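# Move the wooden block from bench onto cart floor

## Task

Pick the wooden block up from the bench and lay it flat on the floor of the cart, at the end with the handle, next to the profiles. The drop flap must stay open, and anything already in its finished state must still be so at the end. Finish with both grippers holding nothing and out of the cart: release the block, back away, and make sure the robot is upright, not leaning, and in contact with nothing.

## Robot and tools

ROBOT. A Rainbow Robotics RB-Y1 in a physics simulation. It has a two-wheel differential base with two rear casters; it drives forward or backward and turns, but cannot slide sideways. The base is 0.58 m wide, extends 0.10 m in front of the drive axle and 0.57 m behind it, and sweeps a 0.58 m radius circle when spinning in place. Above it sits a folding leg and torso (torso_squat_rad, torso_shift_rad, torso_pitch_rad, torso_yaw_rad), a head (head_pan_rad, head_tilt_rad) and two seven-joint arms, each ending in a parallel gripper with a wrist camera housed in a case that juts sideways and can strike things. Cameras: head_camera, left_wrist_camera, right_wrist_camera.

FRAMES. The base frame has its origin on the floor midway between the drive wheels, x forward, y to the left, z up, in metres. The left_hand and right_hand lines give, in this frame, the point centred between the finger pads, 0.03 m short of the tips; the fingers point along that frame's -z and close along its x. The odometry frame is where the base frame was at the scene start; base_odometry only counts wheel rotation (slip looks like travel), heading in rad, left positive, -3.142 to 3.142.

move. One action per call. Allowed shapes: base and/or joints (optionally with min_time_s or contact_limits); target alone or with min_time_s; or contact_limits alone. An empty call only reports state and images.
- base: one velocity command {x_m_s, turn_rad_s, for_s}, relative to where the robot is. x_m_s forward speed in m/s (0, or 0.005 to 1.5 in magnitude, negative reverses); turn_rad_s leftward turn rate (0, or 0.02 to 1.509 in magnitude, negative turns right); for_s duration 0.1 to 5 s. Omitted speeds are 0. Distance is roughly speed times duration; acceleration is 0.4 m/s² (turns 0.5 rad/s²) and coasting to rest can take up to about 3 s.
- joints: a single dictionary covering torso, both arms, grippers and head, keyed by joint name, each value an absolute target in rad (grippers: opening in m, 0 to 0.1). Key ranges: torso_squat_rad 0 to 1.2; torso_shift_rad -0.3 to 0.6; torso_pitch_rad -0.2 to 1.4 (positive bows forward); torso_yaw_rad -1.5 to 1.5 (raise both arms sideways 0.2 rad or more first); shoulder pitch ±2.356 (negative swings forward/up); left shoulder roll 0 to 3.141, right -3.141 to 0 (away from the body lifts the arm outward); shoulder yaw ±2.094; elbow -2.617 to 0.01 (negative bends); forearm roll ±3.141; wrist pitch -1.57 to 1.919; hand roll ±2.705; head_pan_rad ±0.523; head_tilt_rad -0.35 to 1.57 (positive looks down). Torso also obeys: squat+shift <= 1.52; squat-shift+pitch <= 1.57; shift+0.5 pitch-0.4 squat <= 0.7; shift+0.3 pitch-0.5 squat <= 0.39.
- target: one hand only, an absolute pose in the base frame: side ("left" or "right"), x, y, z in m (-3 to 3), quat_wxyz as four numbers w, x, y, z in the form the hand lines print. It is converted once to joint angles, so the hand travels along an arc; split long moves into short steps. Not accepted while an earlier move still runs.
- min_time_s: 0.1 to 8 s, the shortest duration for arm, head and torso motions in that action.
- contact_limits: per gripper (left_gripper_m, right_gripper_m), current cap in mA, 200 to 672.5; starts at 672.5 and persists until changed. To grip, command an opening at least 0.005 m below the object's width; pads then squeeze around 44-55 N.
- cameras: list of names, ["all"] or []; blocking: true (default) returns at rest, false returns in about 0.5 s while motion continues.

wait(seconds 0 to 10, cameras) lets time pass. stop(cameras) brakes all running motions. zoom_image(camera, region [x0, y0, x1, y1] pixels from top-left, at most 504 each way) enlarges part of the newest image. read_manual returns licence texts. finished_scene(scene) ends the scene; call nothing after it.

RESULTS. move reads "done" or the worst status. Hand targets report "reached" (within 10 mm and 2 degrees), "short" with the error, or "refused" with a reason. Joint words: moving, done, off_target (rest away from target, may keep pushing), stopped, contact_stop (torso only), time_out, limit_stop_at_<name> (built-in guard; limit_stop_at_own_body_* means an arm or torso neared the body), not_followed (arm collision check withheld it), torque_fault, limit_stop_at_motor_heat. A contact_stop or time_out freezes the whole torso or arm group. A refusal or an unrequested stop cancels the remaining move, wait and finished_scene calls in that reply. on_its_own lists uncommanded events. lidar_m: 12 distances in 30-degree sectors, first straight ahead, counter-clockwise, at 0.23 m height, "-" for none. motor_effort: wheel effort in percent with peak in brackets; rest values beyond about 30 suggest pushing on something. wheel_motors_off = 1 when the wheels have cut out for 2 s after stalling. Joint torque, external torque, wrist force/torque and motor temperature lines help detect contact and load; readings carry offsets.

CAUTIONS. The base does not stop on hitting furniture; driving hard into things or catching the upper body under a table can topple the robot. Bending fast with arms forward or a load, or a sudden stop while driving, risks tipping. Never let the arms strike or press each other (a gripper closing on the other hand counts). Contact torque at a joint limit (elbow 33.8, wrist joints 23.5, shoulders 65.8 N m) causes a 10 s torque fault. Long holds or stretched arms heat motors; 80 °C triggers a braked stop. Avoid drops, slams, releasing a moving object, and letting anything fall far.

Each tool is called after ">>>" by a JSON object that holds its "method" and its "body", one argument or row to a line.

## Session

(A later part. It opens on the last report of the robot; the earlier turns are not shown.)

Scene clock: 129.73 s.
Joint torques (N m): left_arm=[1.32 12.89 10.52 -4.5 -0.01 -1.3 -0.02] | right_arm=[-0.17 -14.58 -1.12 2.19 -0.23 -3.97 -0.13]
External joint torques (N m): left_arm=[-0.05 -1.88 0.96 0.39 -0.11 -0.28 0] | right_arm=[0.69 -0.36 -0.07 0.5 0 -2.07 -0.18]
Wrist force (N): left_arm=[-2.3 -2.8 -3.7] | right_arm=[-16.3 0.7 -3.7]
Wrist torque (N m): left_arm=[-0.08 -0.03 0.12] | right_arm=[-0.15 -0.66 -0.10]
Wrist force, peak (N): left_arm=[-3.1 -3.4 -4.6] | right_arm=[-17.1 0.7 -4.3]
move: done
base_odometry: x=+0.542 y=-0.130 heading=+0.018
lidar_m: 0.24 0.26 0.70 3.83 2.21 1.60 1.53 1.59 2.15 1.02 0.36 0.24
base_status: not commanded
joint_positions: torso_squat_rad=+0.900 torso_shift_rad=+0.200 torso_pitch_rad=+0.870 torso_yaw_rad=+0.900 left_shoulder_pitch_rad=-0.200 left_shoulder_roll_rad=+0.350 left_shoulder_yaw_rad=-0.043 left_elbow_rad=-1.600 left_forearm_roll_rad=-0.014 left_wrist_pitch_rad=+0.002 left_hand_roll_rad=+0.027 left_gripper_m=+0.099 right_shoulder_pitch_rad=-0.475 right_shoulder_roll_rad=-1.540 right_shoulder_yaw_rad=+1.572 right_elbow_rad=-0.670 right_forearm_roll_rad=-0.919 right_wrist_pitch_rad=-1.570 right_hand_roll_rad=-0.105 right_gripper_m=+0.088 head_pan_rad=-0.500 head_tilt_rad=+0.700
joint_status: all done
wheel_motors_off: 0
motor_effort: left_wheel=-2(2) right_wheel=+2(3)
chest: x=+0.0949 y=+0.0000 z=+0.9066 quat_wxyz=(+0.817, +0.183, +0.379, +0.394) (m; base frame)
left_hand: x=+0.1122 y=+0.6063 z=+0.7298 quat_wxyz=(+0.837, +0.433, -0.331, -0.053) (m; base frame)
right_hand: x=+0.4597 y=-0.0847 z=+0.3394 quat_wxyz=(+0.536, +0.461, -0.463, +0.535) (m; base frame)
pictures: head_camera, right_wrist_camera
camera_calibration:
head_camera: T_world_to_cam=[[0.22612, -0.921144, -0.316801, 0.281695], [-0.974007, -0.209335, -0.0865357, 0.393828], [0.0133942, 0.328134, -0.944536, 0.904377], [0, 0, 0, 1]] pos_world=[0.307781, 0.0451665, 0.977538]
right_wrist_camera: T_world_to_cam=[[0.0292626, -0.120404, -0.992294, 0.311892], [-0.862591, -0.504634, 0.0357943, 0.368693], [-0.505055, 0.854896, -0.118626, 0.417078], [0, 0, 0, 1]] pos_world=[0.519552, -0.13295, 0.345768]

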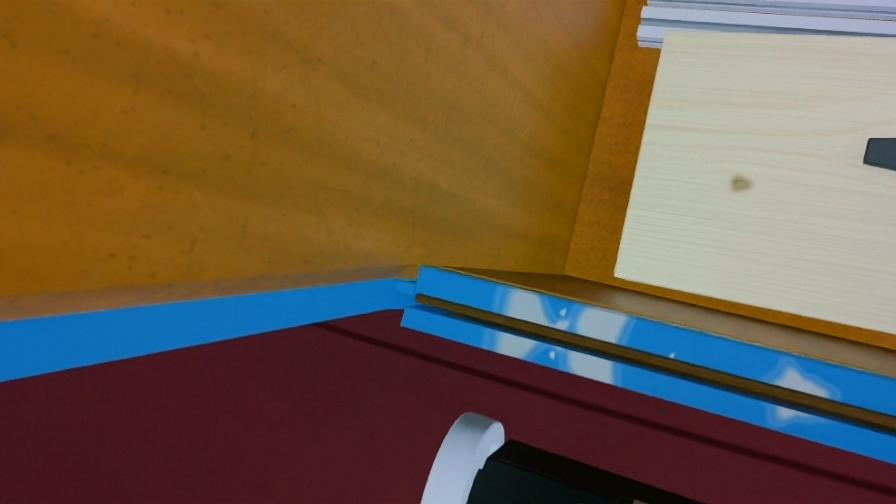

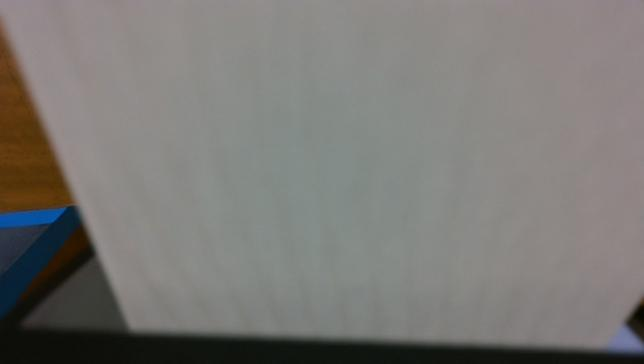

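>>> {"method": "move", "body": {
  "target": {"side":"right","x":0.460,"y":-0.135,"z":0.3465,"quat_wxyz":[0.5337,0.4639,-0.4639,0.5337]},
  "min_time_s": 1.5,
  "cameras": ["head_camera","right_wrist_camera"]
}}

>>> {"method": "move", "body": {
  "target": {"side":"right","x":0.460,"y":-0.185,"z":0.3545,"quat_wxyz":[0.5337,0.4639,-0.4639,0.5337]},
  "min_time_s": 1.5,
  "cameras": ["head_camera","right_wrist_camera"]
}}

Scene clock: 133.43 s.
Joint torques (N m): left_arm=[1.54 12.71 10.61 -4.61 0.02 -1.28 -0.06] | right_arm=[3.73 -6.5 -2.82 0.66 -1.38 -2.75 -0.03]
External joint torques (N m): left_arm=[0.18 -2.06 1.05 0.28 -0.07 -0.27 -0.05] | right_arm=[1.11 4.86 -0.18 -0.15 -0.63 -0.99 -0.08]
Wrist force (N): left_arm=[-2.3 -3.4 -3.8] | right_arm=[-10.3 1.7 -0.2]
Wrist torque (N m): left_arm=[-0.02 0.00 0.10] | right_arm=[-0.26 -0.24 0.01]
Wrist force, peak (N): left_arm=[-2.3 -4.2 -5.1] | right_arm=[21.2 -9.6 7.5]
move: done
base_odometry: x=+0.542 y=-0.130 heading=+0.018
lidar_m: 0.23 0.26 0.71 3.84 2.21 1.59 1.52 1.60 2.16 1.03 0.36 0.25
base_status: not commanded
joint_positions: torso_squat_rad=+0.900 torso_shift_rad=+0.200 torso_pitch_rad=+0.870 torso_yaw_rad=+0.900 left_shoulder_pitch_rad=-0.200 left_shoulder_roll_rad=+0.350 left_shoulder_yaw_rad=-0.043 left_elbow_rad=-1.600 left_forearm_roll_rad=-0.014 left_wrist_pitch_rad=+0.002 left_hand_roll_rad=+0.027 left_gripper_m=+0.099 right_shoulder_pitch_rad=+0.079 right_shoulder_roll_rad=-1.360 right_shoulder_yaw_rad=+0.172 right_elbow_rad=-0.532 right_forearm_roll_rad=-0.001 right_wrist_pitch_rad=-1.570 right_hand_roll_rad=-0.385 right_gripper_m=+0.088 head_pan_rad=-0.500 head_tilt_rad=+0.700
joint_status: all done
wheel_motors_off: 0
motor_effort: left_wheel=-3(4) right_wheel=-7(8)
chest: x=+0.0949 y=+0.0001 z=+0.9066 quat_wxyz=(+0.817, +0.183, +0.379, +0.395) (m; base frame)
left_hand: x=+0.1121 y=+0.6063 z=+0.7297 quat_wxyz=(+0.837, +0.433, -0.331, -0.053) (m; base frame)
right_hand: x=+0.4604 y=-0.1347 z=+0.3470 quat_wxyz=(+0.544, +0.451, -0.459, +0.539) (m; base frame)
right_hand_status: reached (checked arc, as near as the solve gets, planned for 1.5 s): 1 mm and 2.0 deg off.
pictures: head_camera, right_wrist_camera
camera_calibration:
head_camera: T_world_to_cam=[[0.2263, -0.921127, -0.316723, 0.281653], [-0.973967, -0.209544, -0.0864851, 0.393797], [0.0132963, 0.328049, -0.944567, 0.904409], [0, 0, 0, 1]] pos_world=[0.307782, 0.0452661, 0.977538]
right_wrist_camera: T_world_to_cam=[[0.0303337, -0.146143, -0.988798, 0.308255], [-0.867606, -0.495068, 0.0465545, 0.34365], [-0.496326, 0.856475, -0.141812, 0.465209], [0, 0, 0, 1]] pos_world=[0.519698, -0.18326, 0.354775]

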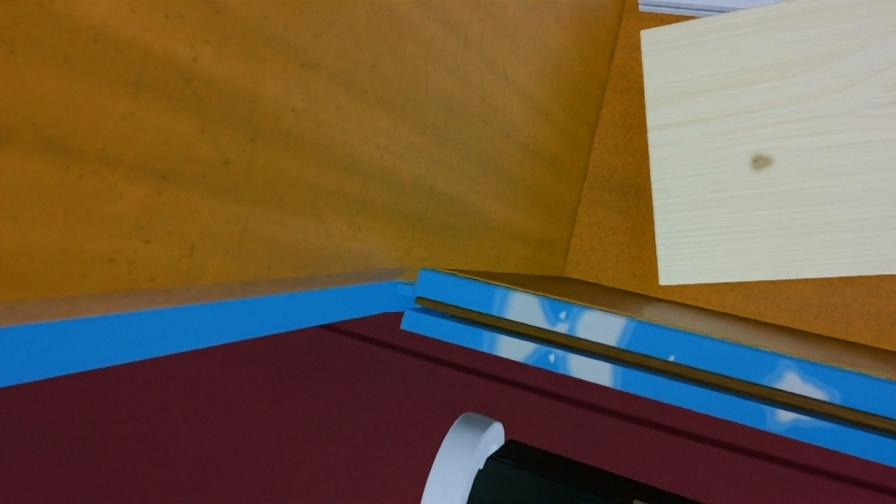

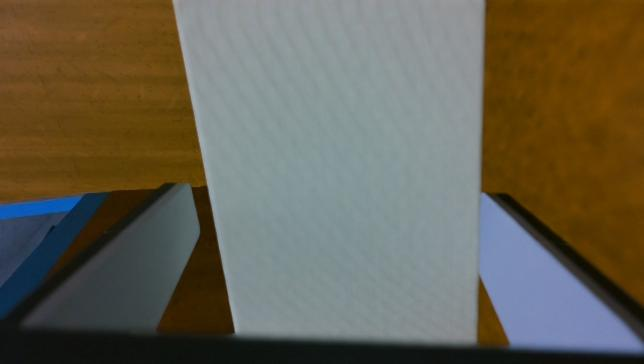

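Scene clock: 135.27 s.
Joint torques (N m): left_arm=[1.15 12.87 10.61 -4.65 0.01 -1.3 -0.08] | right_arm=[6.23 -10.82 -4.35 1.24 -0.83 -1.91 -0.3]
External joint torques (N m): left_arm=[-0.21 -1.9 1.04 0.24 -0.08 -0.28 -0.06] | right_arm=[1.64 -1.48 -1.59 -0.19 -0.05 -0.18 -0.35]
Wrist force (N): left_arm=[-3.1 -3.3 -4.0] | right_arm=[-6.3 1.4 -0.7]
Wrist torque (N m): left_arm=[0.04 -0.08 0.13] | right_arm=[-0.24 -0.28 -0.03]
Wrist force, peak (N): left_arm=[-2.9 -4.0 -4.5] | right_arm=[-10.4 1.8 0.4]
move: short
base_odometry: x=+0.542 y=-0.130 heading=+0.018
lidar_m: 0.24 0.26 0.69 3.84 2.20 1.59 1.52 1.60 2.17 1.02 0.36 0.26
base_status: not commanded
joint_positions: torso_squat_rad=+0.900 torso_shift_rad=+0.200 torso_pitch_rad=+0.869 torso_yaw_rad=+0.900 left_shoulder_pitch_rad=-0.200 left_shoulder_roll_rad=+0.350 left_shoulder_yaw_rad=-0.043 left_elbow_rad=-1.600 left_forearm_roll_rad=-0.014 left_wrist_pitch_rad=+0.002 left_hand_roll_rad=+0.027 left_gripper_m=+0.099 right_shoulder_pitch_rad=+0.299 right_shoulder_roll_rad=-1.368 right_shoulder_yaw_rad=-0.016 right_elbow_rad=-0.565 right_forearm_roll_rad=+0.000 right_wrist_pitch_rad=-1.570 right_hand_roll_rad=-0.386 right_gripper_m=+0.088 head_pan_rad=-0.500 head_tilt_rad=+0.700
joint_status: all done
wheel_motors_off: 0
motor_effort: left_wheel=-2(3) right_wheel=-2(10)
chest: x=+0.0949 y=+0.0001 z=+0.9066 quat_wxyz=(+0.817, +0.183, +0.379, +0.395) (m; base frame)
left_hand: x=+0.1121 y=+0.6063 z=+0.7298 quat_wxyz=(+0.837, +0.433, -0.331, -0.053) (m; base frame)
right_hand: x=+0.4597 y=-0.1846 z=+0.3548 quat_wxyz=(+0.569, +0.422, -0.446, +0.548) (m; base frame)
right_hand_status: short (checked arc, as near as the solve gets, planned for 1.5 s): 1 mm and 6.8 deg off. The place is met; only the turn is off.
pictures: head_camera, right_wrist_camera
camera_calibration:
head_camera: T_world_to_cam=[[0.226331, -0.921128, -0.316699, 0.281621], [-0.973958, -0.209542, -0.0865878, 0.393894], [0.0133967, 0.328049, -0.944566, 0.904376], [0, 0, 0, 1]] pos_world=[0.307782, 0.0452661, 0.977538]
right_wrist_camera: T_world_to_cam=[[0.0273582, -0.221999, -0.974663, 0.290959], [-0.883157, -0.462123, 0.0804681, 0.319201], [-0.468278, 0.858579, -0.208703, 0.51994], [0, 0, 0, 1]] pos_world=[0.517421, -0.234307, 0.366414]

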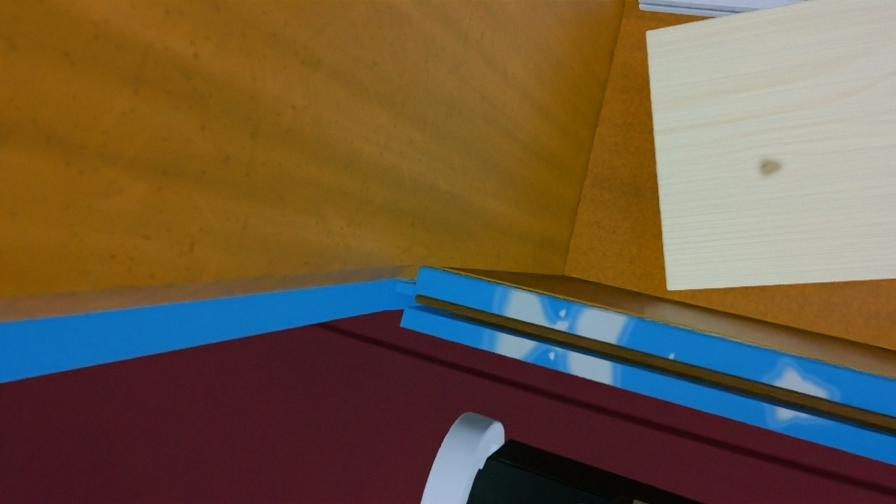

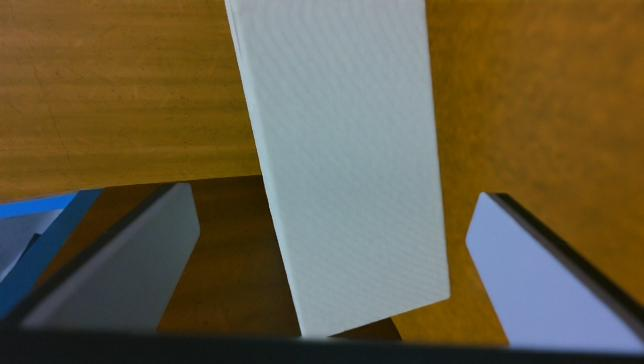

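>>> {"method": "move", "body": {
  "target": {"side":"right","x":0.45,"y":-0.26,"z":0.40,"quat_wxyz":[0.5795,0.4054,-0.4054,0.5795]},
  "min_time_s": 1.5,
  "cameras": ["head_camera","right_wrist_camera"]
}}

>>> {"method": "zoom_image", "body": {
  "camera": "right_wrist_camera",
  "region": [100, 0, 604, 364]
}}

>>> {"method": "zoom_image", "body": {
  "camera": "head_camera",
  "region": [560, 0, 896, 380]
}}

Scene clock: 142.17 s.
Joint torques (N m): left_arm=[1.07 12.51 10.62 -4.47 -0.11 -1.25 -0.07] | right_arm=[8.38 -0.41 -4.25 2.81 -0.96 -1.91 0.18]
External joint torques (N m): left_arm=[-0.29 -2.26 1.06 0.42 -0.2 -0.23 -0.05] | right_arm=[1.26 0.1 -1.64 0.14 -0.28 -0.19 0.13]
Wrist force (N): left_arm=[-2.4 -3.8 -4.5] | right_arm=[-6.4 1.4 -1.1]
Wrist torque (N m): left_arm=[0.03 0.03 0.11] | right_arm=[-0.25 -0.36 -0.27]
Wrist force, peak (N): left_arm=[-2.4 -4.3 -4.9] | right_arm=[-6.9 2.0 -0.1]
move: done
base_odometry: x=+0.542 y=-0.130 heading=+0.018
lidar_m: 0.24 0.25 0.70 3.83 2.22 1.59 1.52 1.59 2.16 1.01 0.36 0.25
base_status: not commanded
joint_positions: torso_squat_rad=+0.900 torso_shift_rad=+0.200 torso_pitch_rad=+0.869 torso_yaw_rad=+0.900 left_shoulder_pitch_rad=-0.200 left_shoulder_roll_rad=+0.350 left_shoulder_yaw_rad=-0.043 left_elbow_rad=-1.600 left_forearm_roll_rad=-0.014 left_wrist_pitch_rad=+0.002 left_hand_roll_rad=+0.027 left_gripper_m=+0.099 right_shoulder_pitch_rad=+0.871 right_shoulder_roll_rad=-1.413 right_shoulder_yaw_rad=-0.311 right_elbow_rad=-0.757 right_forearm_roll_rad=-0.137 right_wrist_pitch_rad=-1.570 right_hand_roll_rad=-0.335 right_gripper_m=+0.088 head_pan_rad=-0.500 head_tilt_rad=+0.700
joint_status: all done
wheel_motors_off: 0
motor_effort: left_wheel=-2(3) right_wheel=-2(5)
chest: x=+0.0949 y=+0.0001 z=+0.9066 quat_wxyz=(+0.817, +0.183, +0.379, +0.395) (m; base frame)
left_hand: x=+0.1121 y=+0.6063 z=+0.7298 quat_wxyz=(+0.837, +0.433, -0.331, -0.053) (m; base frame)
right_hand: x=+0.4499 y=-0.2599 z=+0.4001 quat_wxyz=(+0.582, +0.402, -0.404, +0.580) (m; base frame)
right_hand_status: reached (checked arc, planned for 1.5 s): 0 mm and 0.5 deg off.
pictures: head_camera, right_wrist_camera
camera_calibration:
head_camera: T_world_to_cam=[[0.226242, -0.921147, -0.316706, 0.281656], [-0.973979, -0.209458, -0.0865574, 0.393867], [0.0133956, 0.328047, -0.944566, 0.904377], [0, 0, 0, 1]] pos_world=[0.307781, 0.0452663, 0.977538]
right_wrist_camera: T_world_to_cam=[[0.0289357, -0.325804, -0.944994, 0.279106], [-0.863121, -0.484978, 0.140776, 0.233004], [-0.504167, 0.811571, -0.295241, 0.628009], [0, 0, 0, 1]] pos_world=[0.509656, -0.305738, 0.416367]

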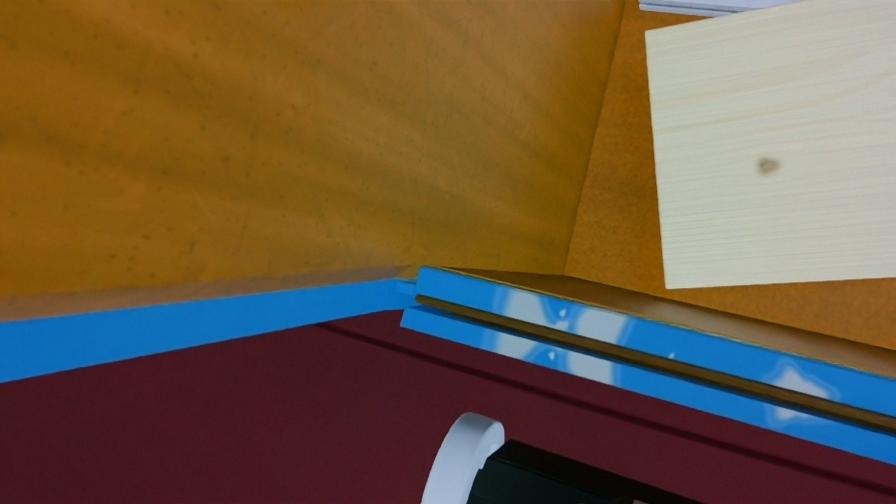

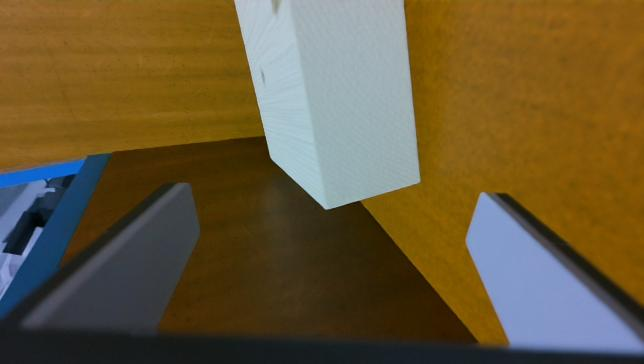

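Scaled by 1.000.

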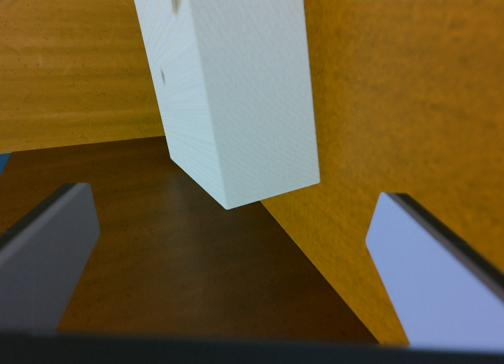

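Scaled by 1.326 from the camera's 896x504 image, which has a finer 1280x720 frame.

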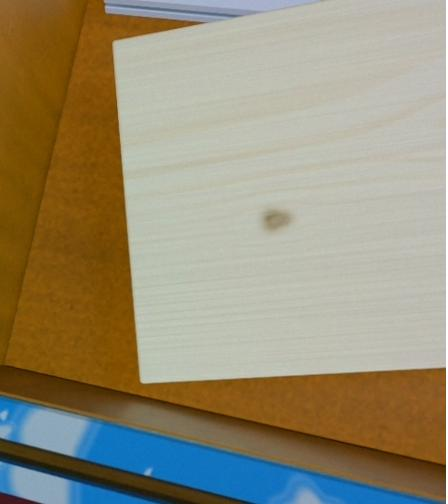

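>>> {"method": "move", "body": {
  "target": {"side":"right","x":0.45,"y":-0.30,"z":0.62,"quat_wxyz":[0.653,0.2706,-0.2706,0.653]},
  "min_time_s": 1.5,
  "cameras": ["right_wrist_camera"]
}}

>>> {"method": "move", "body": {
  "joints": {"torso_yaw_rad":0.6,"torso_squat_rad":0.7,"head_tilt_rad":0.6},
  "min_time_s": 1.5,
  "cameras": ["head_camera","right_wrist_camera"]
}}

Scene clock: 145.83 s.
Joint torques (N m): left_arm=[1.33 12.64 10.38 -4.45 0 -1.38 0.03] | right_arm=[7.34 18 -3.63 3.92 -0.69 -1.32 -0.04]
External joint torques (N m): left_arm=[-0.03 -2.13 0.81 0.44 -0.09 -0.36 0.05] | right_arm=[0.07 2.22 -0.24 0.2 0.02 -0.09 -0.08]
Wrist force (N): left_arm=[-2.8 -3.2 -3.6] | right_arm=[-4.4 1.3 -3.1]
Wrist torque (N m): left_arm=[-0.01 -0.06 0.07] | right_arm=[-0.21 -0.16 -0.02]
Wrist force, peak (N): left_arm=[-3.3 -3.9 -4.5] | right_arm=[-6.6 1.2 -1.3]
move: done
base_odometry: x=+0.542 y=-0.130 heading=+0.018
lidar_m: 0.24 0.25 0.70 3.84 2.20 1.59 1.52 1.60 2.16 1.02 0.36 0.26
base_status: not commanded
joint_positions: torso_squat_rad=+0.900 torso_shift_rad=+0.200 torso_pitch_rad=+0.869 torso_yaw_rad=+0.900 left_shoulder_pitch_rad=-0.200 left_shoulder_roll_rad=+0.350 left_shoulder_yaw_rad=-0.043 left_elbow_rad=-1.600 left_forearm_roll_rad=-0.014 left_wrist_pitch_rad=+0.002 left_hand_roll_rad=+0.027 left_gripper_m=+0.099 right_shoulder_pitch_rad=+2.075 right_shoulder_roll_rad=-0.695 right_shoulder_yaw_rad=-1.278 right_elbow_rad=-1.805 right_forearm_roll_rad=-0.115 right_wrist_pitch_rad=-1.200 right_hand_roll_rad=-0.499 right_gripper_m=+0.088 head_pan_rad=-0.500 head_tilt_rad=+0.700
joint_status: all done
wheel_motors_off: 0
motor_effort: left_wheel=-1(2) right_wheel=+1(3)
chest: x=+0.0949 y=+0.0001 z=+0.9066 quat_wxyz=(+0.817, +0.183, +0.379, +0.394) (m; base frame)
left_hand: x=+0.1121 y=+0.6063 z=+0.7298 quat_wxyz=(+0.837, +0.433, -0.331, -0.053) (m; base frame)
right_hand: x=+0.4502 y=-0.2999 z=+0.6204 quat_wxyz=(+0.651, +0.275, -0.272, +0.653) (m; base frame)
right_hand_status: reached (checked arc, planned for 1.5 s): 0 mm and 0.6 deg off.
pictures: right_wrist_camera
camera_calibration:
right_wrist_camera: T_world_to_cam=[[0.030661, -0.68087, -0.731762, 0.234799], [-0.858595, -0.392763, 0.329472, 0.0914117], [-0.511736, 0.618185, -0.596634, 0.858133], [0, 0, 0, 1]] pos_world=[0.510424, -0.334715, 0.653691]

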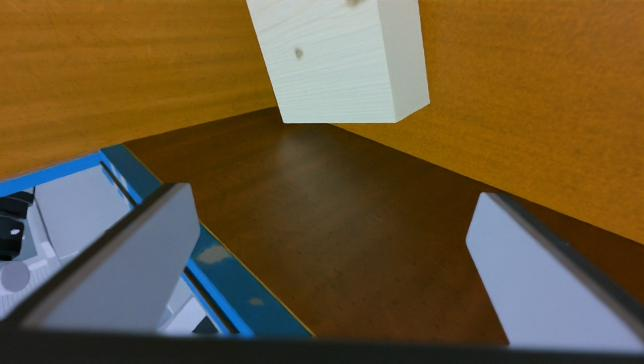

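Scene clock: 147.63 s.
Joint torques (N m): left_arm=[2.62 9.85 8.66 -5.39 -0.08 -1.47 -0.07] | right_arm=[6.3 17.63 -3.23 5.8 -0.64 -0.87 -0.15]
External joint torques (N m): left_arm=[-0.38 -1.89 1.1 0.32 -0.16 -0.26 -0.05] | right_arm=[0.22 2.02 -0.82 0.38 0 0.04 -0.18]
Wrist force (N): left_arm=[-3.1 -2.0 -4.7] | right_arm=[-3.5 1.8 -4.0]
Wrist torque (N m): left_arm=[-0.09 -0.03 0.11] | right_arm=[-0.21 -0.14 -0.07]
Wrist force, peak (N): left_arm=[-3.7 -2.6 -5.3] | right_arm=[-5.1 2.0 -3.6]
move: done
base_odometry: x=+0.542 y=-0.130 heading=+0.018
lidar_m: 0.23 0.24 0.70 3.83 2.22 1.59 1.52 1.60 2.16 1.03 0.37 0.26
base_status: not commanded
joint_positions: torso_squat_rad=+0.700 torso_shift_rad=+0.200 torso_pitch_rad=+0.870 torso_yaw_rad=+0.600 left_shoulder_pitch_rad=-0.200 left_shoulder_roll_rad=+0.350 left_shoulder_yaw_rad=-0.043 left_elbow_rad=-1.600 left_forearm_roll_rad=-0.014 left_wrist_pitch_rad=+0.002 left_hand_roll_rad=+0.027 left_gripper_m=+0.099 right_shoulder_pitch_rad=+2.075 right_shoulder_roll_rad=-0.695 right_shoulder_yaw_rad=-1.278 right_elbow_rad=-1.805 right_forearm_roll_rad=-0.115 right_wrist_pitch_rad=-1.200 right_hand_roll_rad=-0.499 right_gripper_m=+0.088 head_pan_rad=-0.500 head_tilt_rad=+0.600
joint_status: all done
wheel_motors_off: 0
motor_effort: left_wheel=-1(2) right_wheel=+1(3)
chest: x=+0.1149 y=+0.0001 z=+1.0047 quat_wxyz=(+0.866, +0.125, +0.403, +0.268) (m; base frame)
left_hand: x=+0.2433 y=+0.5360 z=+0.6959 quat_wxyz=(+0.872, +0.300, -0.375, -0.095) (m; base frame)
right_hand: x=+0.4000 y=-0.4188 z=+0.8013 quat_wxyz=(+0.738, +0.172, -0.221, +0.614) (m; base frame)
pictures: head_camera, right_wrist_camera
camera_calibration:
head_camera: T_world_to_cam=[[0.0413798, -0.994337, -0.0978876, 0.109578], [-0.98728, -0.0256388, -0.156913, 0.503624], [0.153515, 0.103135, -0.982749, 1.00143], [0, 0, 0, 1]] pos_world=[0.338949, 0.0185864, 1.07391]
right_wrist_camera: T_world_to_cam=[[-0.116108, -0.821474, -0.5583, 0.148573], [-0.910068, -0.137174, 0.3911, 0.0202705], [-0.397862, 0.553501, -0.731671, 1.04945], [0, 0, 0, 1]] pos_world=[0.453236, -0.456043, 0.842874]

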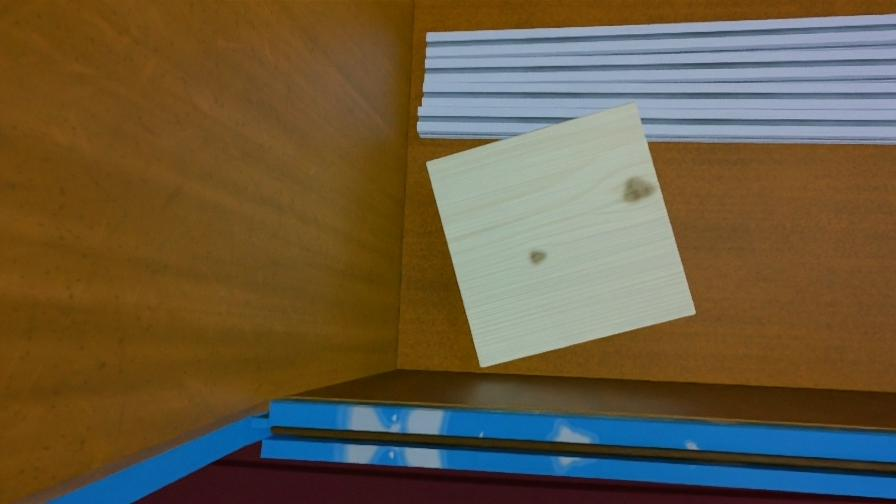

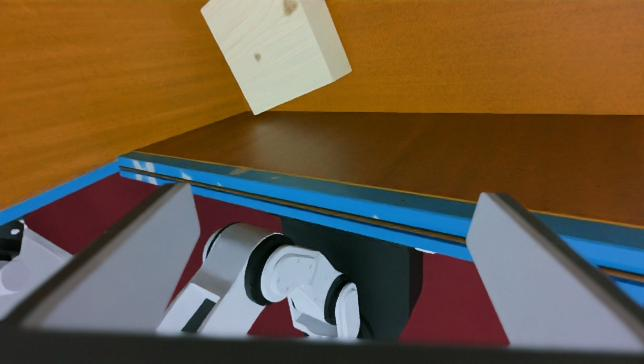

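>>> {"method": "move", "body": {
  "joints": {"torso_squat_rad":0.5},
  "min_time_s": 1,
  "cameras": []
}}

>>> {"method": "move", "body": {
  "joints": {"right_shoulder_pitch_rad":-0.44,"right_shoulder_roll_rad":-2.3,"right_shoulder_yaw_rad":1.7,"right_elbow_rad":-1.9,"right_forearm_roll_rad":-0.93,"right_wrist_pitch_rad":-1.45,"right_hand_roll_rad":0.2},
  "min_time_s": 3,
  "cameras": ["head_camera"]
}}

Scene clock: 155.87 s.
Joint torques (N m): left_arm=[2.81 9.87 8.55 -5.46 0 -1.47 -0.11] | right_arm=[6.17 17.48 -2.99 6.2 -0.71 -0.97 -0.16]
External joint torques (N m): left_arm=[-0.19 -1.87 0.99 0.25 -0.07 -0.25 -0.09] | right_arm=[0.08 1.88 -0.59 0.78 -0.07 -0.06 -0.18]
Wrist force (N): left_arm=[-2.8 -2.8 -5.1] | right_arm=[-3.6 2.0 -4.1]
Wrist torque (N m): left_arm=[-0.02 -0.03 0.11] | right_arm=[-0.26 -0.12 -0.05]
Wrist force, peak (N): left_arm=[-3.6 -1.8 -6.2] | right_arm=[-4.2 2.3 -4.5]
move: done
base_odometry: x=+0.542 y=-0.130 heading=+0.018
lidar_m: 0.24 0.26 0.70 3.84 2.21 1.59 1.52 1.59 2.15 1.02 0.36 0.26
base_status: not commanded
joint_positions: torso_squat_rad=+0.500 torso_shift_rad=+0.200 torso_pitch_rad=+0.870 torso_yaw_rad=+0.600 left_shoulder_pitch_rad=-0.200 left_shoulder_roll_rad=+0.350 left_shoulder_yaw_rad=-0.043 left_elbow_rad=-1.600 left_forearm_roll_rad=-0.014 left_wrist_pitch_rad=+0.002 left_hand_roll_rad=+0.027 left_gripper_m=+0.099 right_shoulder_pitch_rad=+2.075 right_shoulder_roll_rad=-0.695 right_shoulder_yaw_rad=-1.278 right_elbow_rad=-1.805 right_forearm_roll_rad=-0.115 right_wrist_pitch_rad=-1.200 right_hand_roll_rad=-0.499 right_gripper_m=+0.088 head_pan_rad=-0.500 head_tilt_rad=+0.600
joint_status: all done
wheel_motors_off: 0
motor_effort: left_wheel=+0(3) right_wheel=+1(3)
chest: x=+0.1306 y=+0.0001 z=+1.0821 quat_wxyz=(+0.866, +0.125, +0.403, +0.268) (m; base frame)
left_hand: x=+0.2590 y=+0.5360 z=+0.7733 quat_wxyz=(+0.872, +0.300, -0.375, -0.095) (m; base frame)
right_hand: x=+0.4156 y=-0.4188 z=+0.8787 quat_wxyz=(+0.738, +0.172, -0.221, +0.614) (m; base frame)
pictures: none
No camera images: "cameras" was empty.

Scene clock: 159.17 s.
Joint torques (N m): left_arm=[2.37 9.7 8.88 -5.41 -0.03 -1.49 -0.06] | right_arm=[-1.13 -17.61 2.16 -1.22 0.43 -1.76 0.02]
External joint torques (N m): left_arm=[-0.63 -2.04 1.32 0.3 -0.1 -0.27 -0.03] | right_arm=[-1.48 -0.77 0.26 -0.46 -0.13 -0.03 -0.03]
Wrist force (N): left_arm=[-3.0 -2.3 -4.4] | right_arm=[-6.2 1.3 -1.4]
Wrist torque (N m): left_arm=[-0.08 0.00 0.10] | right_arm=[-0.24 -0.31 -0.23]
Wrist force, peak (N): left_arm=[-3.4 -2.4 -5.8] | right_arm=[-6.8 0.2 -0.8]
move: done
base_odometry: x=+0.542 y=-0.130 heading=+0.018
lidar_m: 0.24 0.25 0.70 3.82 2.21 1.59 1.53 1.60 2.18 1.03 0.36 0.25
base_status: not commanded
joint_positions: torso_squat_rad=+0.500 torso_shift_rad=+0.200 torso_pitch_rad=+0.870 torso_yaw_rad=+0.600 left_shoulder_pitch_rad=-0.200 left_shoulder_roll_rad=+0.350 left_shoulder_yaw_rad=-0.043 left_elbow_rad=-1.600 left_forearm_roll_rad=-0.014 left_wrist_pitch_rad=+0.002 left_hand_roll_rad=+0.027 left_gripper_m=+0.099 right_shoulder_pitch_rad=-0.440 right_shoulder_roll_rad=-2.300 right_shoulder_yaw_rad=+1.700 right_elbow_rad=-1.900 right_forearm_roll_rad=-0.930 right_wrist_pitch_rad=-1.450 right_hand_roll_rad=+0.200 right_gripper_m=+0.088 head_pan_rad=-0.500 head_tilt_rad=+0.600
joint_status: all done
wheel_motors_off: 0
motor_effort: left_wheel=-1(2) right_wheel=+1(4)
chest: x=+0.1305 y=+0.0001 z=+1.0821 quat_wxyz=(+0.866, +0.125, +0.403, +0.268) (m; base frame)
left_hand: x=+0.2590 y=+0.5360 z=+0.7733 quat_wxyz=(+0.872, +0.300, -0.375, -0.095) (m; base frame)
right_hand: x=+0.4187 y=-0.2348 z=+0.7442 quat_wxyz=(+0.666, +0.399, -0.418, +0.472) (m; base frame)
pictures: head_camera
camera_calibration:
head_camera: T_world_to_cam=[[0.0413798, -0.994337, -0.0978876, 0.116505], [-0.98728, -0.0256388, -0.156913, 0.531269], [0.153515, 0.103135, -0.982749, 1.07509], [0, 0, 0, 1]] pos_world=[0.354649, 0.0185864, 1.15131]

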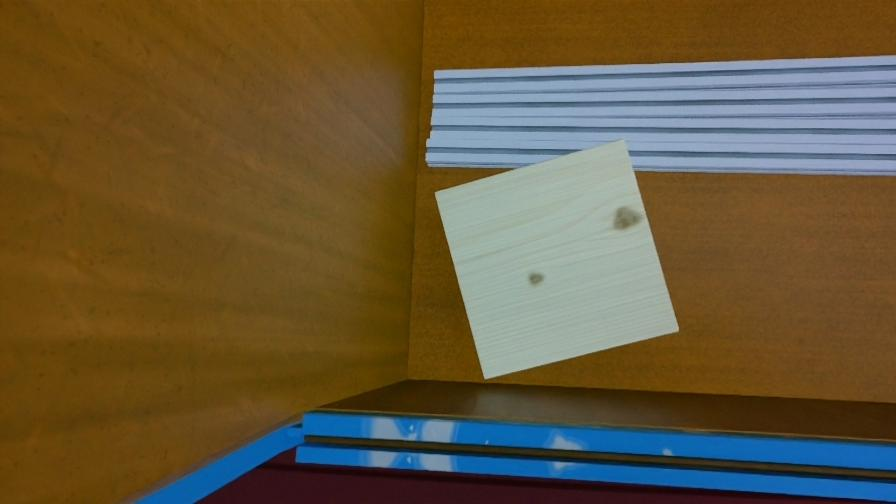

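>>> {"method": "zoom_image", "body": {
  "camera": "head_camera",
  "region": [400, 40, 720, 220]
}}

Scaled by 1.575 from the camera's 896x504 image, which has a finer 1280x720 frame.

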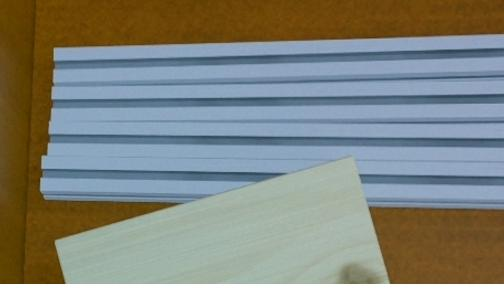

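>>> {"method": "move", "body": {
  "joints": {"right_gripper_m":0.0},
  "cameras": []
}}

>>> {"method": "move", "body": {
  "target": {"side":"right","x":0.64,"y":-0.16,"z":0.66,"quat_wxyz":[0.9239,0,0,0.3827]},
  "min_time_s": 2.5,
  "cameras": ["head_camera"]
}}

>>> {"method": "move", "body": {
  "joints": {"torso_squat_rad":0.8},
  "min_time_s": 1.5,
  "cameras": ["head_camera","right_wrist_camera"]
}}

Scene clock: 174.87 s.
Joint torques (N m): left_arm=[2.72 9.69 8.43 -5.43 -0.01 -1.46 -0.08] | right_arm=[-1.14 -17.52 2.39 -1.25 0.49 -1.79 0.06]
External joint torques (N m): left_arm=[-0.28 -2.05 0.87 0.28 -0.08 -0.25 -0.06] | right_arm=[-1.48 -0.68 0.49 -0.49 -0.07 -0.07 0.01]
Wrist force (N): left_arm=[-2.5 -2.3 -4.6] | right_arm=[-6.5 0.7 -1.2]
Wrist torque (N m): left_arm=[-0.12 0.03 0.12] | right_arm=[-0.16 -0.34 -0.26]
Wrist force, peak (N): left_arm=[-3.8 -2.2 -5.8] | right_arm=[-6.7 1.0 -1.4]
move: done
base_odometry: x=+0.542 y=-0.130 heading=+0.018
lidar_m: 0.24 0.25 0.71 3.82 2.20 1.59 1.52 1.60 2.16 1.04 0.36 0.26
base_status: not commanded
joint_positions: torso_squat_rad=+0.500 torso_shift_rad=+0.200 torso_pitch_rad=+0.870 torso_yaw_rad=+0.600 left_shoulder_pitch_rad=-0.200 left_shoulder_roll_rad=+0.350 left_shoulder_yaw_rad=-0.043 left_elbow_rad=-1.600 left_forearm_roll_rad=-0.014 left_wrist_pitch_rad=+0.002 left_hand_roll_rad=+0.027 left_gripper_m=+0.099 right_shoulder_pitch_rad=-0.440 right_shoulder_roll_rad=-2.300 right_shoulder_yaw_rad=+1.700 right_elbow_rad=-1.900 right_forearm_roll_rad=-0.930 right_wrist_pitch_rad=-1.450 right_hand_roll_rad=+0.200 right_gripper_m=+0.000 head_pan_rad=-0.500 head_tilt_rad=+0.600
joint_status: all done
wheel_motors_off: 0
motor_effort: left_wheel=-1(2) right_wheel=+2(3)
chest: x=+0.1305 y=+0.0001 z=+1.0821 quat_wxyz=(+0.866, +0.125, +0.403, +0.268) (m; base frame)
left_hand: x=+0.2590 y=+0.5360 z=+0.7733 quat_wxyz=(+0.872, +0.300, -0.375, -0.095) (m; base frame)
right_hand: x=+0.4187 y=-0.2348 z=+0.7442 quat_wxyz=(+0.666, +0.399, -0.418, +0.472) (m; base frame)
pictures: none
No camera images: "cameras" was empty.

Scene clock: 177.70 s.
Joint torques (N m): left_arm=[2.78 10.22 8.45 -5.39 -0.08 -1.53 -0.1] | right_arm=[-13.66 -13.6 -7.06 3.74 0.03 -0.07 -0.12]
External joint torques (N m): left_arm=[-0.22 -1.52 0.89 0.32 -0.16 -0.32 -0.08] | right_arm=[0.66 -1.17 -0.97 1.24 -0.12 -0.02 -0.12]
Wrist force (N): left_arm=[-2.8 -1.4 -5.1] | right_arm=[-0.7 1.7 -5.4]
Wrist torque (N m): left_arm=[-0.21 0.03 0.12] | right_arm=[-0.15 0.03 -0.02]
Wrist force, peak (N): left_arm=[-3.4 -1.9 -5.7] | right_arm=[-6.3 1.2 -2.6]
move: done
base_odometry: x=+0.542 y=-0.130 heading=+0.018
lidar_m: 0.24 0.25 0.69 3.83 2.21 1.61 1.52 1.60 2.17 1.03 0.36 0.26
base_status: not commanded
joint_positions: torso_squat_rad=+0.500 torso_shift_rad=+0.200 torso_pitch_rad=+0.870 torso_yaw_rad=+0.600 left_shoulder_pitch_rad=-0.200 left_shoulder_roll_rad=+0.350 left_shoulder_yaw_rad=-0.043 left_elbow_rad=-1.600 left_forearm_roll_rad=-0.014 left_wrist_pitch_rad=+0.002 left_hand_roll_rad=+0.027 left_gripper_m=+0.099 right_shoulder_pitch_rad=+0.104 right_shoulder_roll_rad=-2.566 right_shoulder_yaw_rad=+0.089 right_elbow_rad=-1.707 right_forearm_roll_rad=-1.830 right_wrist_pitch_rad=+0.658 right_hand_roll_rad=-0.219 right_gripper_m=+0.000 head_pan_rad=-0.500 head_tilt_rad=+0.600
joint_status: all done
wheel_motors_off: 0
motor_effort: left_wheel=+0(2) right_wheel=+0(3)
chest: x=+0.1305 y=+0.0001 z=+1.0821 quat_wxyz=(+0.866, +0.125, +0.403, +0.268) (m; base frame)
left_hand: x=+0.2590 y=+0.5360 z=+0.7733 quat_wxyz=(+0.872, +0.300, -0.375, -0.095) (m; base frame)
right_hand: x=+0.6397 y=-0.1600 z=+0.6600 quat_wxyz=(+0.924, +0.000, -0.001, +0.382) (m; base frame)
right_hand_status: reached (checked arc, planned for 2.5 s): 0 mm and 0.1 deg off.
pictures: head_camera
camera_calibration:
head_camera: T_world_to_cam=[[0.0413798, -0.994337, -0.0978876, 0.116505], [-0.98728, -0.0256388, -0.156913, 0.531269], [0.153515, 0.103135, -0.982749, 1.07509], [0, 0, 0, 1]] pos_world=[0.354649, 0.0185864, 1.15131]

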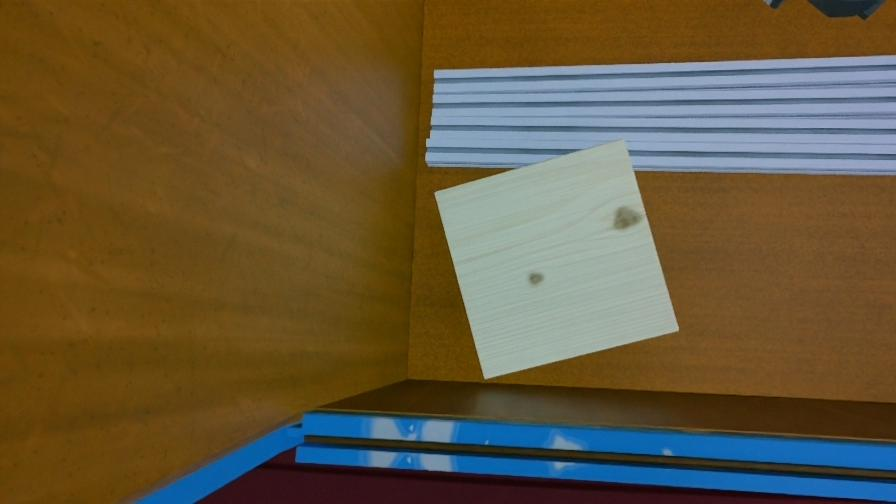

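Scene clock: 179.47 s.
Joint torques (N m): left_arm=[2.74 9.85 8.65 -5.43 0 -1.46 -0.04] | right_arm=[-14.9 -13.63 -7.05 3.15 0.04 -0.09 -0.15]
External joint torques (N m): left_arm=[-0.27 -1.89 1.09 0.27 -0.08 -0.25 -0.02] | right_arm=[-0.58 -1.2 -0.96 0.64 -0.11 -0.04 -0.15]
Wrist force (N): left_arm=[-2.9 -1.4 -5.1] | right_arm=[-0.1 2.2 -5.3]
Wrist torque (N m): left_arm=[-0.15 -0.03 0.12] | right_arm=[-0.24 0.10 -0.03]
Wrist force, peak (N): left_arm=[-3.8 -2.4 -5.8] | right_arm=[0.0 2.3 -5.8]
move: done
base_odometry: x=+0.542 y=-0.130 heading=+0.018
lidar_m: 0.23 0.25 0.70 3.83 2.21 1.59 1.52 1.61 2.16 1.02 0.36 0.25
base_status: not commanded
joint_positions: torso_squat_rad=+0.800 torso_shift_rad=+0.200 torso_pitch_rad=+0.870 torso_yaw_rad=+0.600 left_shoulder_pitch_rad=-0.200 left_shoulder_roll_rad=+0.350 left_shoulder_yaw_rad=-0.043 left_elbow_rad=-1.600 left_forearm_roll_rad=-0.014 left_wrist_pitch_rad=+0.002 left_hand_roll_rad=+0.027 left_gripper_m=+0.099 right_shoulder_pitch_rad=+0.105 right_shoulder_roll_rad=-2.566 right_shoulder_yaw_rad=+0.089 right_elbow_rad=-1.707 right_forearm_roll_rad=-1.830 right_wrist_pitch_rad=+0.658 right_hand_roll_rad=-0.219 right_gripper_m=+0.000 head_pan_rad=-0.500 head_tilt_rad=+0.600
joint_status: all done
wheel_motors_off: 0
motor_effort: left_wheel=-1(2) right_wheel=+1(4)
chest: x=+0.1054 y=+0.0001 z=+0.9580 quat_wxyz=(+0.866, +0.125, +0.403, +0.268) (m; base frame)
left_hand: x=+0.2339 y=+0.5360 z=+0.6492 quat_wxyz=(+0.872, +0.300, -0.375, -0.095) (m; base frame)
right_hand: x=+0.6145 y=-0.1601 z=+0.5359 quat_wxyz=(+0.924, +0.000, -0.001, +0.382) (m; base frame)
pictures: head_camera, right_wrist_camera
camera_calibration:
head_camera: T_world_to_cam=[[0.0413798, -0.994337, -0.0978876, 0.1053], [-0.98728, -0.0256388, -0.156913, 0.486914], [0.153515, 0.103135, -0.982749, 0.957006], [0, 0, 0, 1]] pos_world=[0.329449, 0.0184864, 1.02721]
right_wrist_camera: T_world_to_cam=[[-0.68647, -0.726627, -0.0277708, 0.319126], [-0.636603, 0.582087, 0.505877, 0.240411], [-0.351419, 0.364948, -0.862159, 0.808527], [0, 0, 0, 1]] pos_world=[0.656249, -0.203125, 0.584323]

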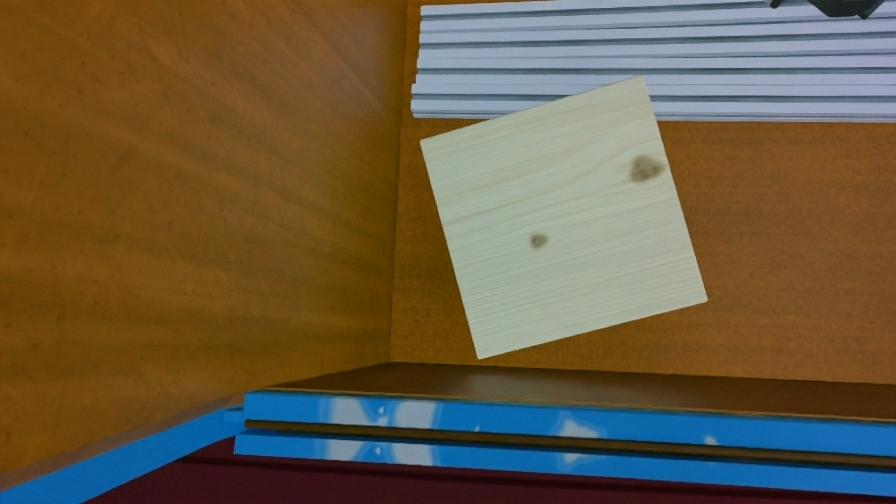

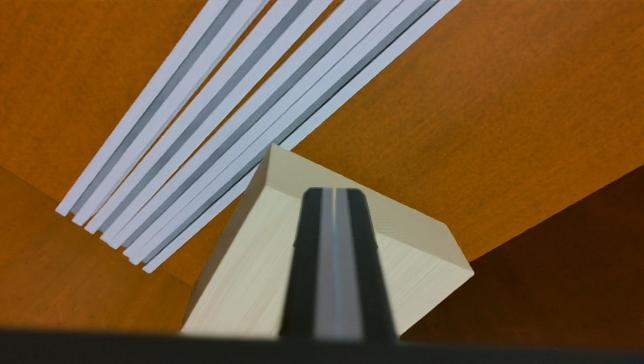

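>>> {"method": "move", "body": {
  "target": {"side":"right","x":0.675,"y":-0.07,"z":0.50,"quat_wxyz":[0.9239,0,0,0.3827]},
  "min_time_s": 1.5,
  "cameras": ["head_camera","right_wrist_camera"]
}}

>>> {"method": "move", "body": {
  "target": {"side":"right","x":0.675,"y":-0.07,"z":0.376,"quat_wxyz":[0.9239,0,0,0.3827]},
  "min_time_s": 1.8,
  "cameras": ["head_camera","right_wrist_camera"]
}}

Scene clock: 184.57 s.
Joint torques (N m): left_arm=[2.47 10 8.4 -5.39 -0.05 -1.46 -0.05] | right_arm=[-19.68 -6.98 -6.38 5.17 -0.14 0.13 0.13]
External joint torques (N m): left_arm=[-0.53 -1.74 0.84 0.31 -0.12 -0.25 -0.03] | right_arm=[0.47 -0.49 -1.09 1.11 -0.31 0.19 0.13]
Wrist force (N): left_arm=[-2.6 -2.7 -5.0] | right_arm=[-0.3 1.7 -5.2]
Wrist torque (N m): left_arm=[-0.03 0.02 0.08] | right_arm=[-0.15 0.06 -0.21]
Wrist force, peak (N): left_arm=[-3.7 -2.5 -5.7] | right_arm=[-0.4 2.3 -5.7]
move: done
base_odometry: x=+0.542 y=-0.130 heading=+0.018
lidar_m: 0.24 0.25 0.68 3.82 2.22 1.59 1.52 1.60 2.17 1.02 0.36 0.25
base_status: not commanded
joint_positions: torso_squat_rad=+0.800 torso_shift_rad=+0.200 torso_pitch_rad=+0.870 torso_yaw_rad=+0.600 left_shoulder_pitch_rad=-0.200 left_shoulder_roll_rad=+0.350 left_shoulder_yaw_rad=-0.043 left_elbow_rad=-1.600 left_forearm_roll_rad=-0.014 left_wrist_pitch_rad=+0.002 left_hand_roll_rad=+0.027 left_gripper_m=+0.099 right_shoulder_pitch_rad=+0.641 right_shoulder_roll_rad=-2.761 right_shoulder_yaw_rad=-0.351 right_elbow_rad=-1.162 right_forearm_roll_rad=-2.110 right_wrist_pitch_rad=+0.774 right_hand_roll_rad=-0.026 right_gripper_m=+0.000 head_pan_rad=-0.500 head_tilt_rad=+0.600
joint_status: all done
wheel_motors_off: 0
motor_effort: left_wheel=-1(2) right_wheel=+2(4)
chest: x=+0.1054 y=+0.0001 z=+0.9580 quat_wxyz=(+0.866, +0.125, +0.403, +0.268) (m; base frame)
left_hand: x=+0.2339 y=+0.5360 z=+0.6492 quat_wxyz=(+0.872, +0.300, -0.375, -0.095) (m; base frame)
right_hand: x=+0.6749 y=-0.0701 z=+0.5000 quat_wxyz=(+0.924, +0.000, -0.001, +0.382) (m; base frame)
right_hand_status: reached (checked arc, planned for 1.5 s): 0 mm and 0.1 deg off.
pictures: head_camera, right_wrist_camera
camera_calibration:
head_camera: T_world_to_cam=[[0.0413798, -0.994337, -0.0978876, 0.1053], [-0.98728, -0.0256388, -0.156913, 0.486914], [0.153515, 0.103135, -0.982749, 0.957006], [0, 0, 0, 1]] pos_world=[0.329449, 0.0184864, 1.02721]
right_wrist_camera: T_world_to_cam=[[-0.686326, -0.726783, -0.0272564, 0.424586], [-0.63642, 0.58201, 0.506195, 0.244269], [-0.35203, 0.364762, -0.861988, 0.766367], [0, 0, 0, 1]] pos_world=[0.716647, -0.113126, 0.548524]

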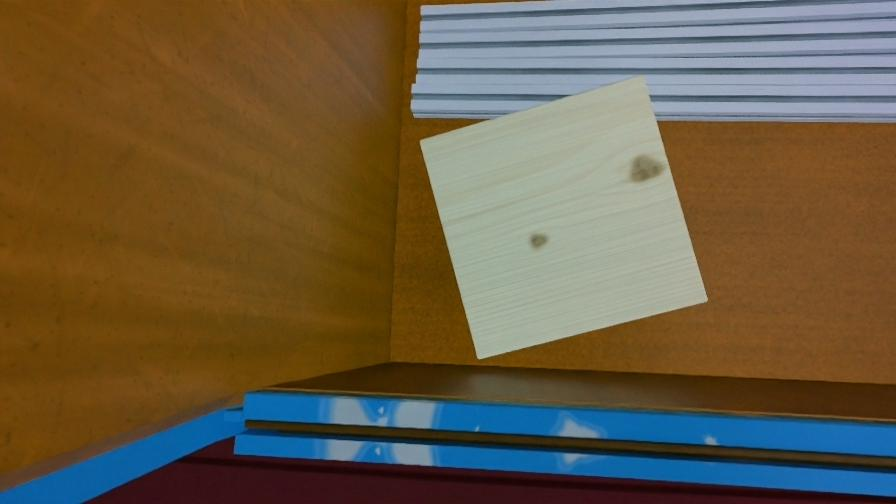

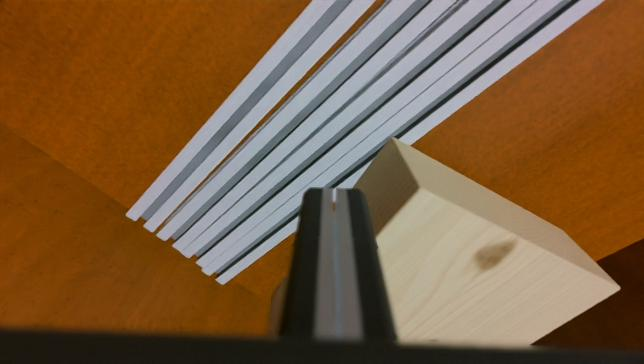

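Scene clock: 186.70 s.
Joint torques (N m): left_arm=[2.76 9.73 8.52 -5.51 -0.08 -1.58 -0.04] | right_arm=[-19.81 0.82 -3.08 7.06 0.01 0.02 0.14]
External joint torques (N m): left_arm=[-0.24 -2.01 0.96 0.2 -0.16 -0.36 -0.02] | right_arm=[0.29 -0.09 -1.74 1.39 -0.16 0.12 0.13]
Wrist force (N): left_arm=[-2.7 -2.1 -4.9] | right_arm=[-0.6 1.4 -5.4]
Wrist torque (N m): left_arm=[-0.08 0.00 0.11] | right_arm=[-0.15 0.05 -0.20]
Wrist force, peak (N): left_arm=[-3.5 -2.7 -5.3] | right_arm=[-0.2 2.1 -5.7]
move: done
base_odometry: x=+0.542 y=-0.130 heading=+0.018
lidar_m: 0.24 0.26 0.71 3.84 2.21 1.60 1.52 1.59 2.17 1.02 0.36 0.25
base_status: not commanded
joint_positions: torso_squat_rad=+0.800 torso_shift_rad=+0.200 torso_pitch_rad=+0.870 torso_yaw_rad=+0.600 left_shoulder_pitch_rad=-0.200 left_shoulder_roll_rad=+0.350 left_shoulder_yaw_rad=-0.043 left_elbow_rad=-1.600 left_forearm_roll_rad=-0.014 left_wrist_pitch_rad=+0.002 left_hand_roll_rad=+0.027 left_gripper_m=+0.099 right_shoulder_pitch_rad=+1.343 right_shoulder_roll_rad=-2.962 right_shoulder_yaw_rad=-0.666 right_elbow_rad=-0.294 right_forearm_roll_rad=-2.418 right_wrist_pitch_rad=+0.824 right_hand_roll_rad=+0.406 right_gripper_m=+0.000 head_pan_rad=-0.500 head_tilt_rad=+0.600
joint_status: all done
wheel_motors_off: 0
motor_effort: left_wheel=-2(2) right_wheel=+2(3)
chest: x=+0.1054 y=+0.0001 z=+0.9580 quat_wxyz=(+0.866, +0.125, +0.403, +0.268) (m; base frame)
left_hand: x=+0.2339 y=+0.5360 z=+0.6492 quat_wxyz=(+0.872, +0.300, -0.375, -0.095) (m; base frame)
right_hand: x=+0.6742 y=-0.0703 z=+0.3763 quat_wxyz=(+0.924, -0.001, -0.008, +0.382) (m; base frame)
right_hand_status: reached (checked arc, planned for 1.8 s): 1 mm and 0.9 deg off.
pictures: head_camera, right_wrist_camera
camera_calibration:
head_camera: T_world_to_cam=[[0.0413798, -0.994337, -0.0978876, 0.1053], [-0.98728, -0.0256388, -0.156913, 0.486914], [0.153515, 0.103135, -0.982749, 0.957006], [0, 0, 0, 1]] pos_world=[0.329449, 0.0184864, 1.02721]
right_wrist_camera: T_world_to_cam=[[-0.685972, -0.72654, -0.0397824, 0.425126], [-0.643626, 0.580369, 0.498917, 0.314134], [-0.339394, 0.367848, -0.865736, 0.65263], [0, 0, 0, 1]] pos_world=[0.715309, -0.113511, 0.425191]

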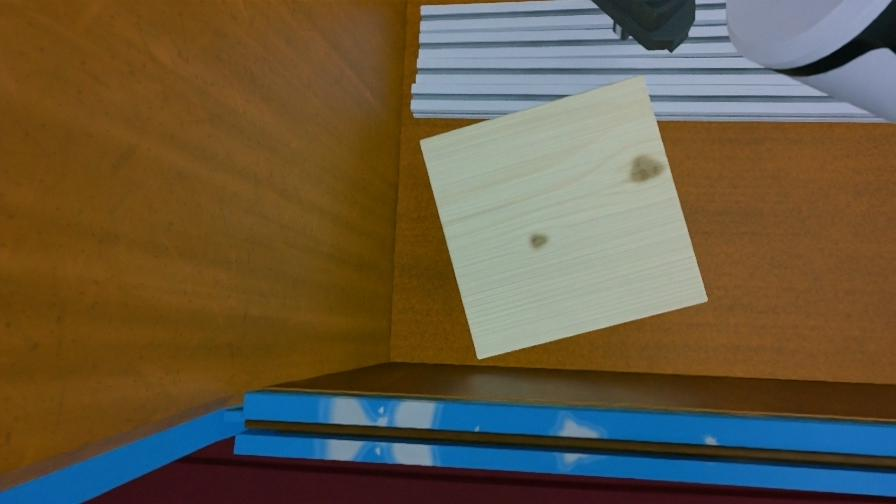

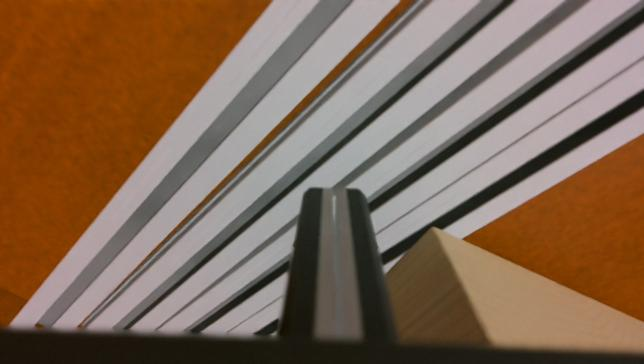

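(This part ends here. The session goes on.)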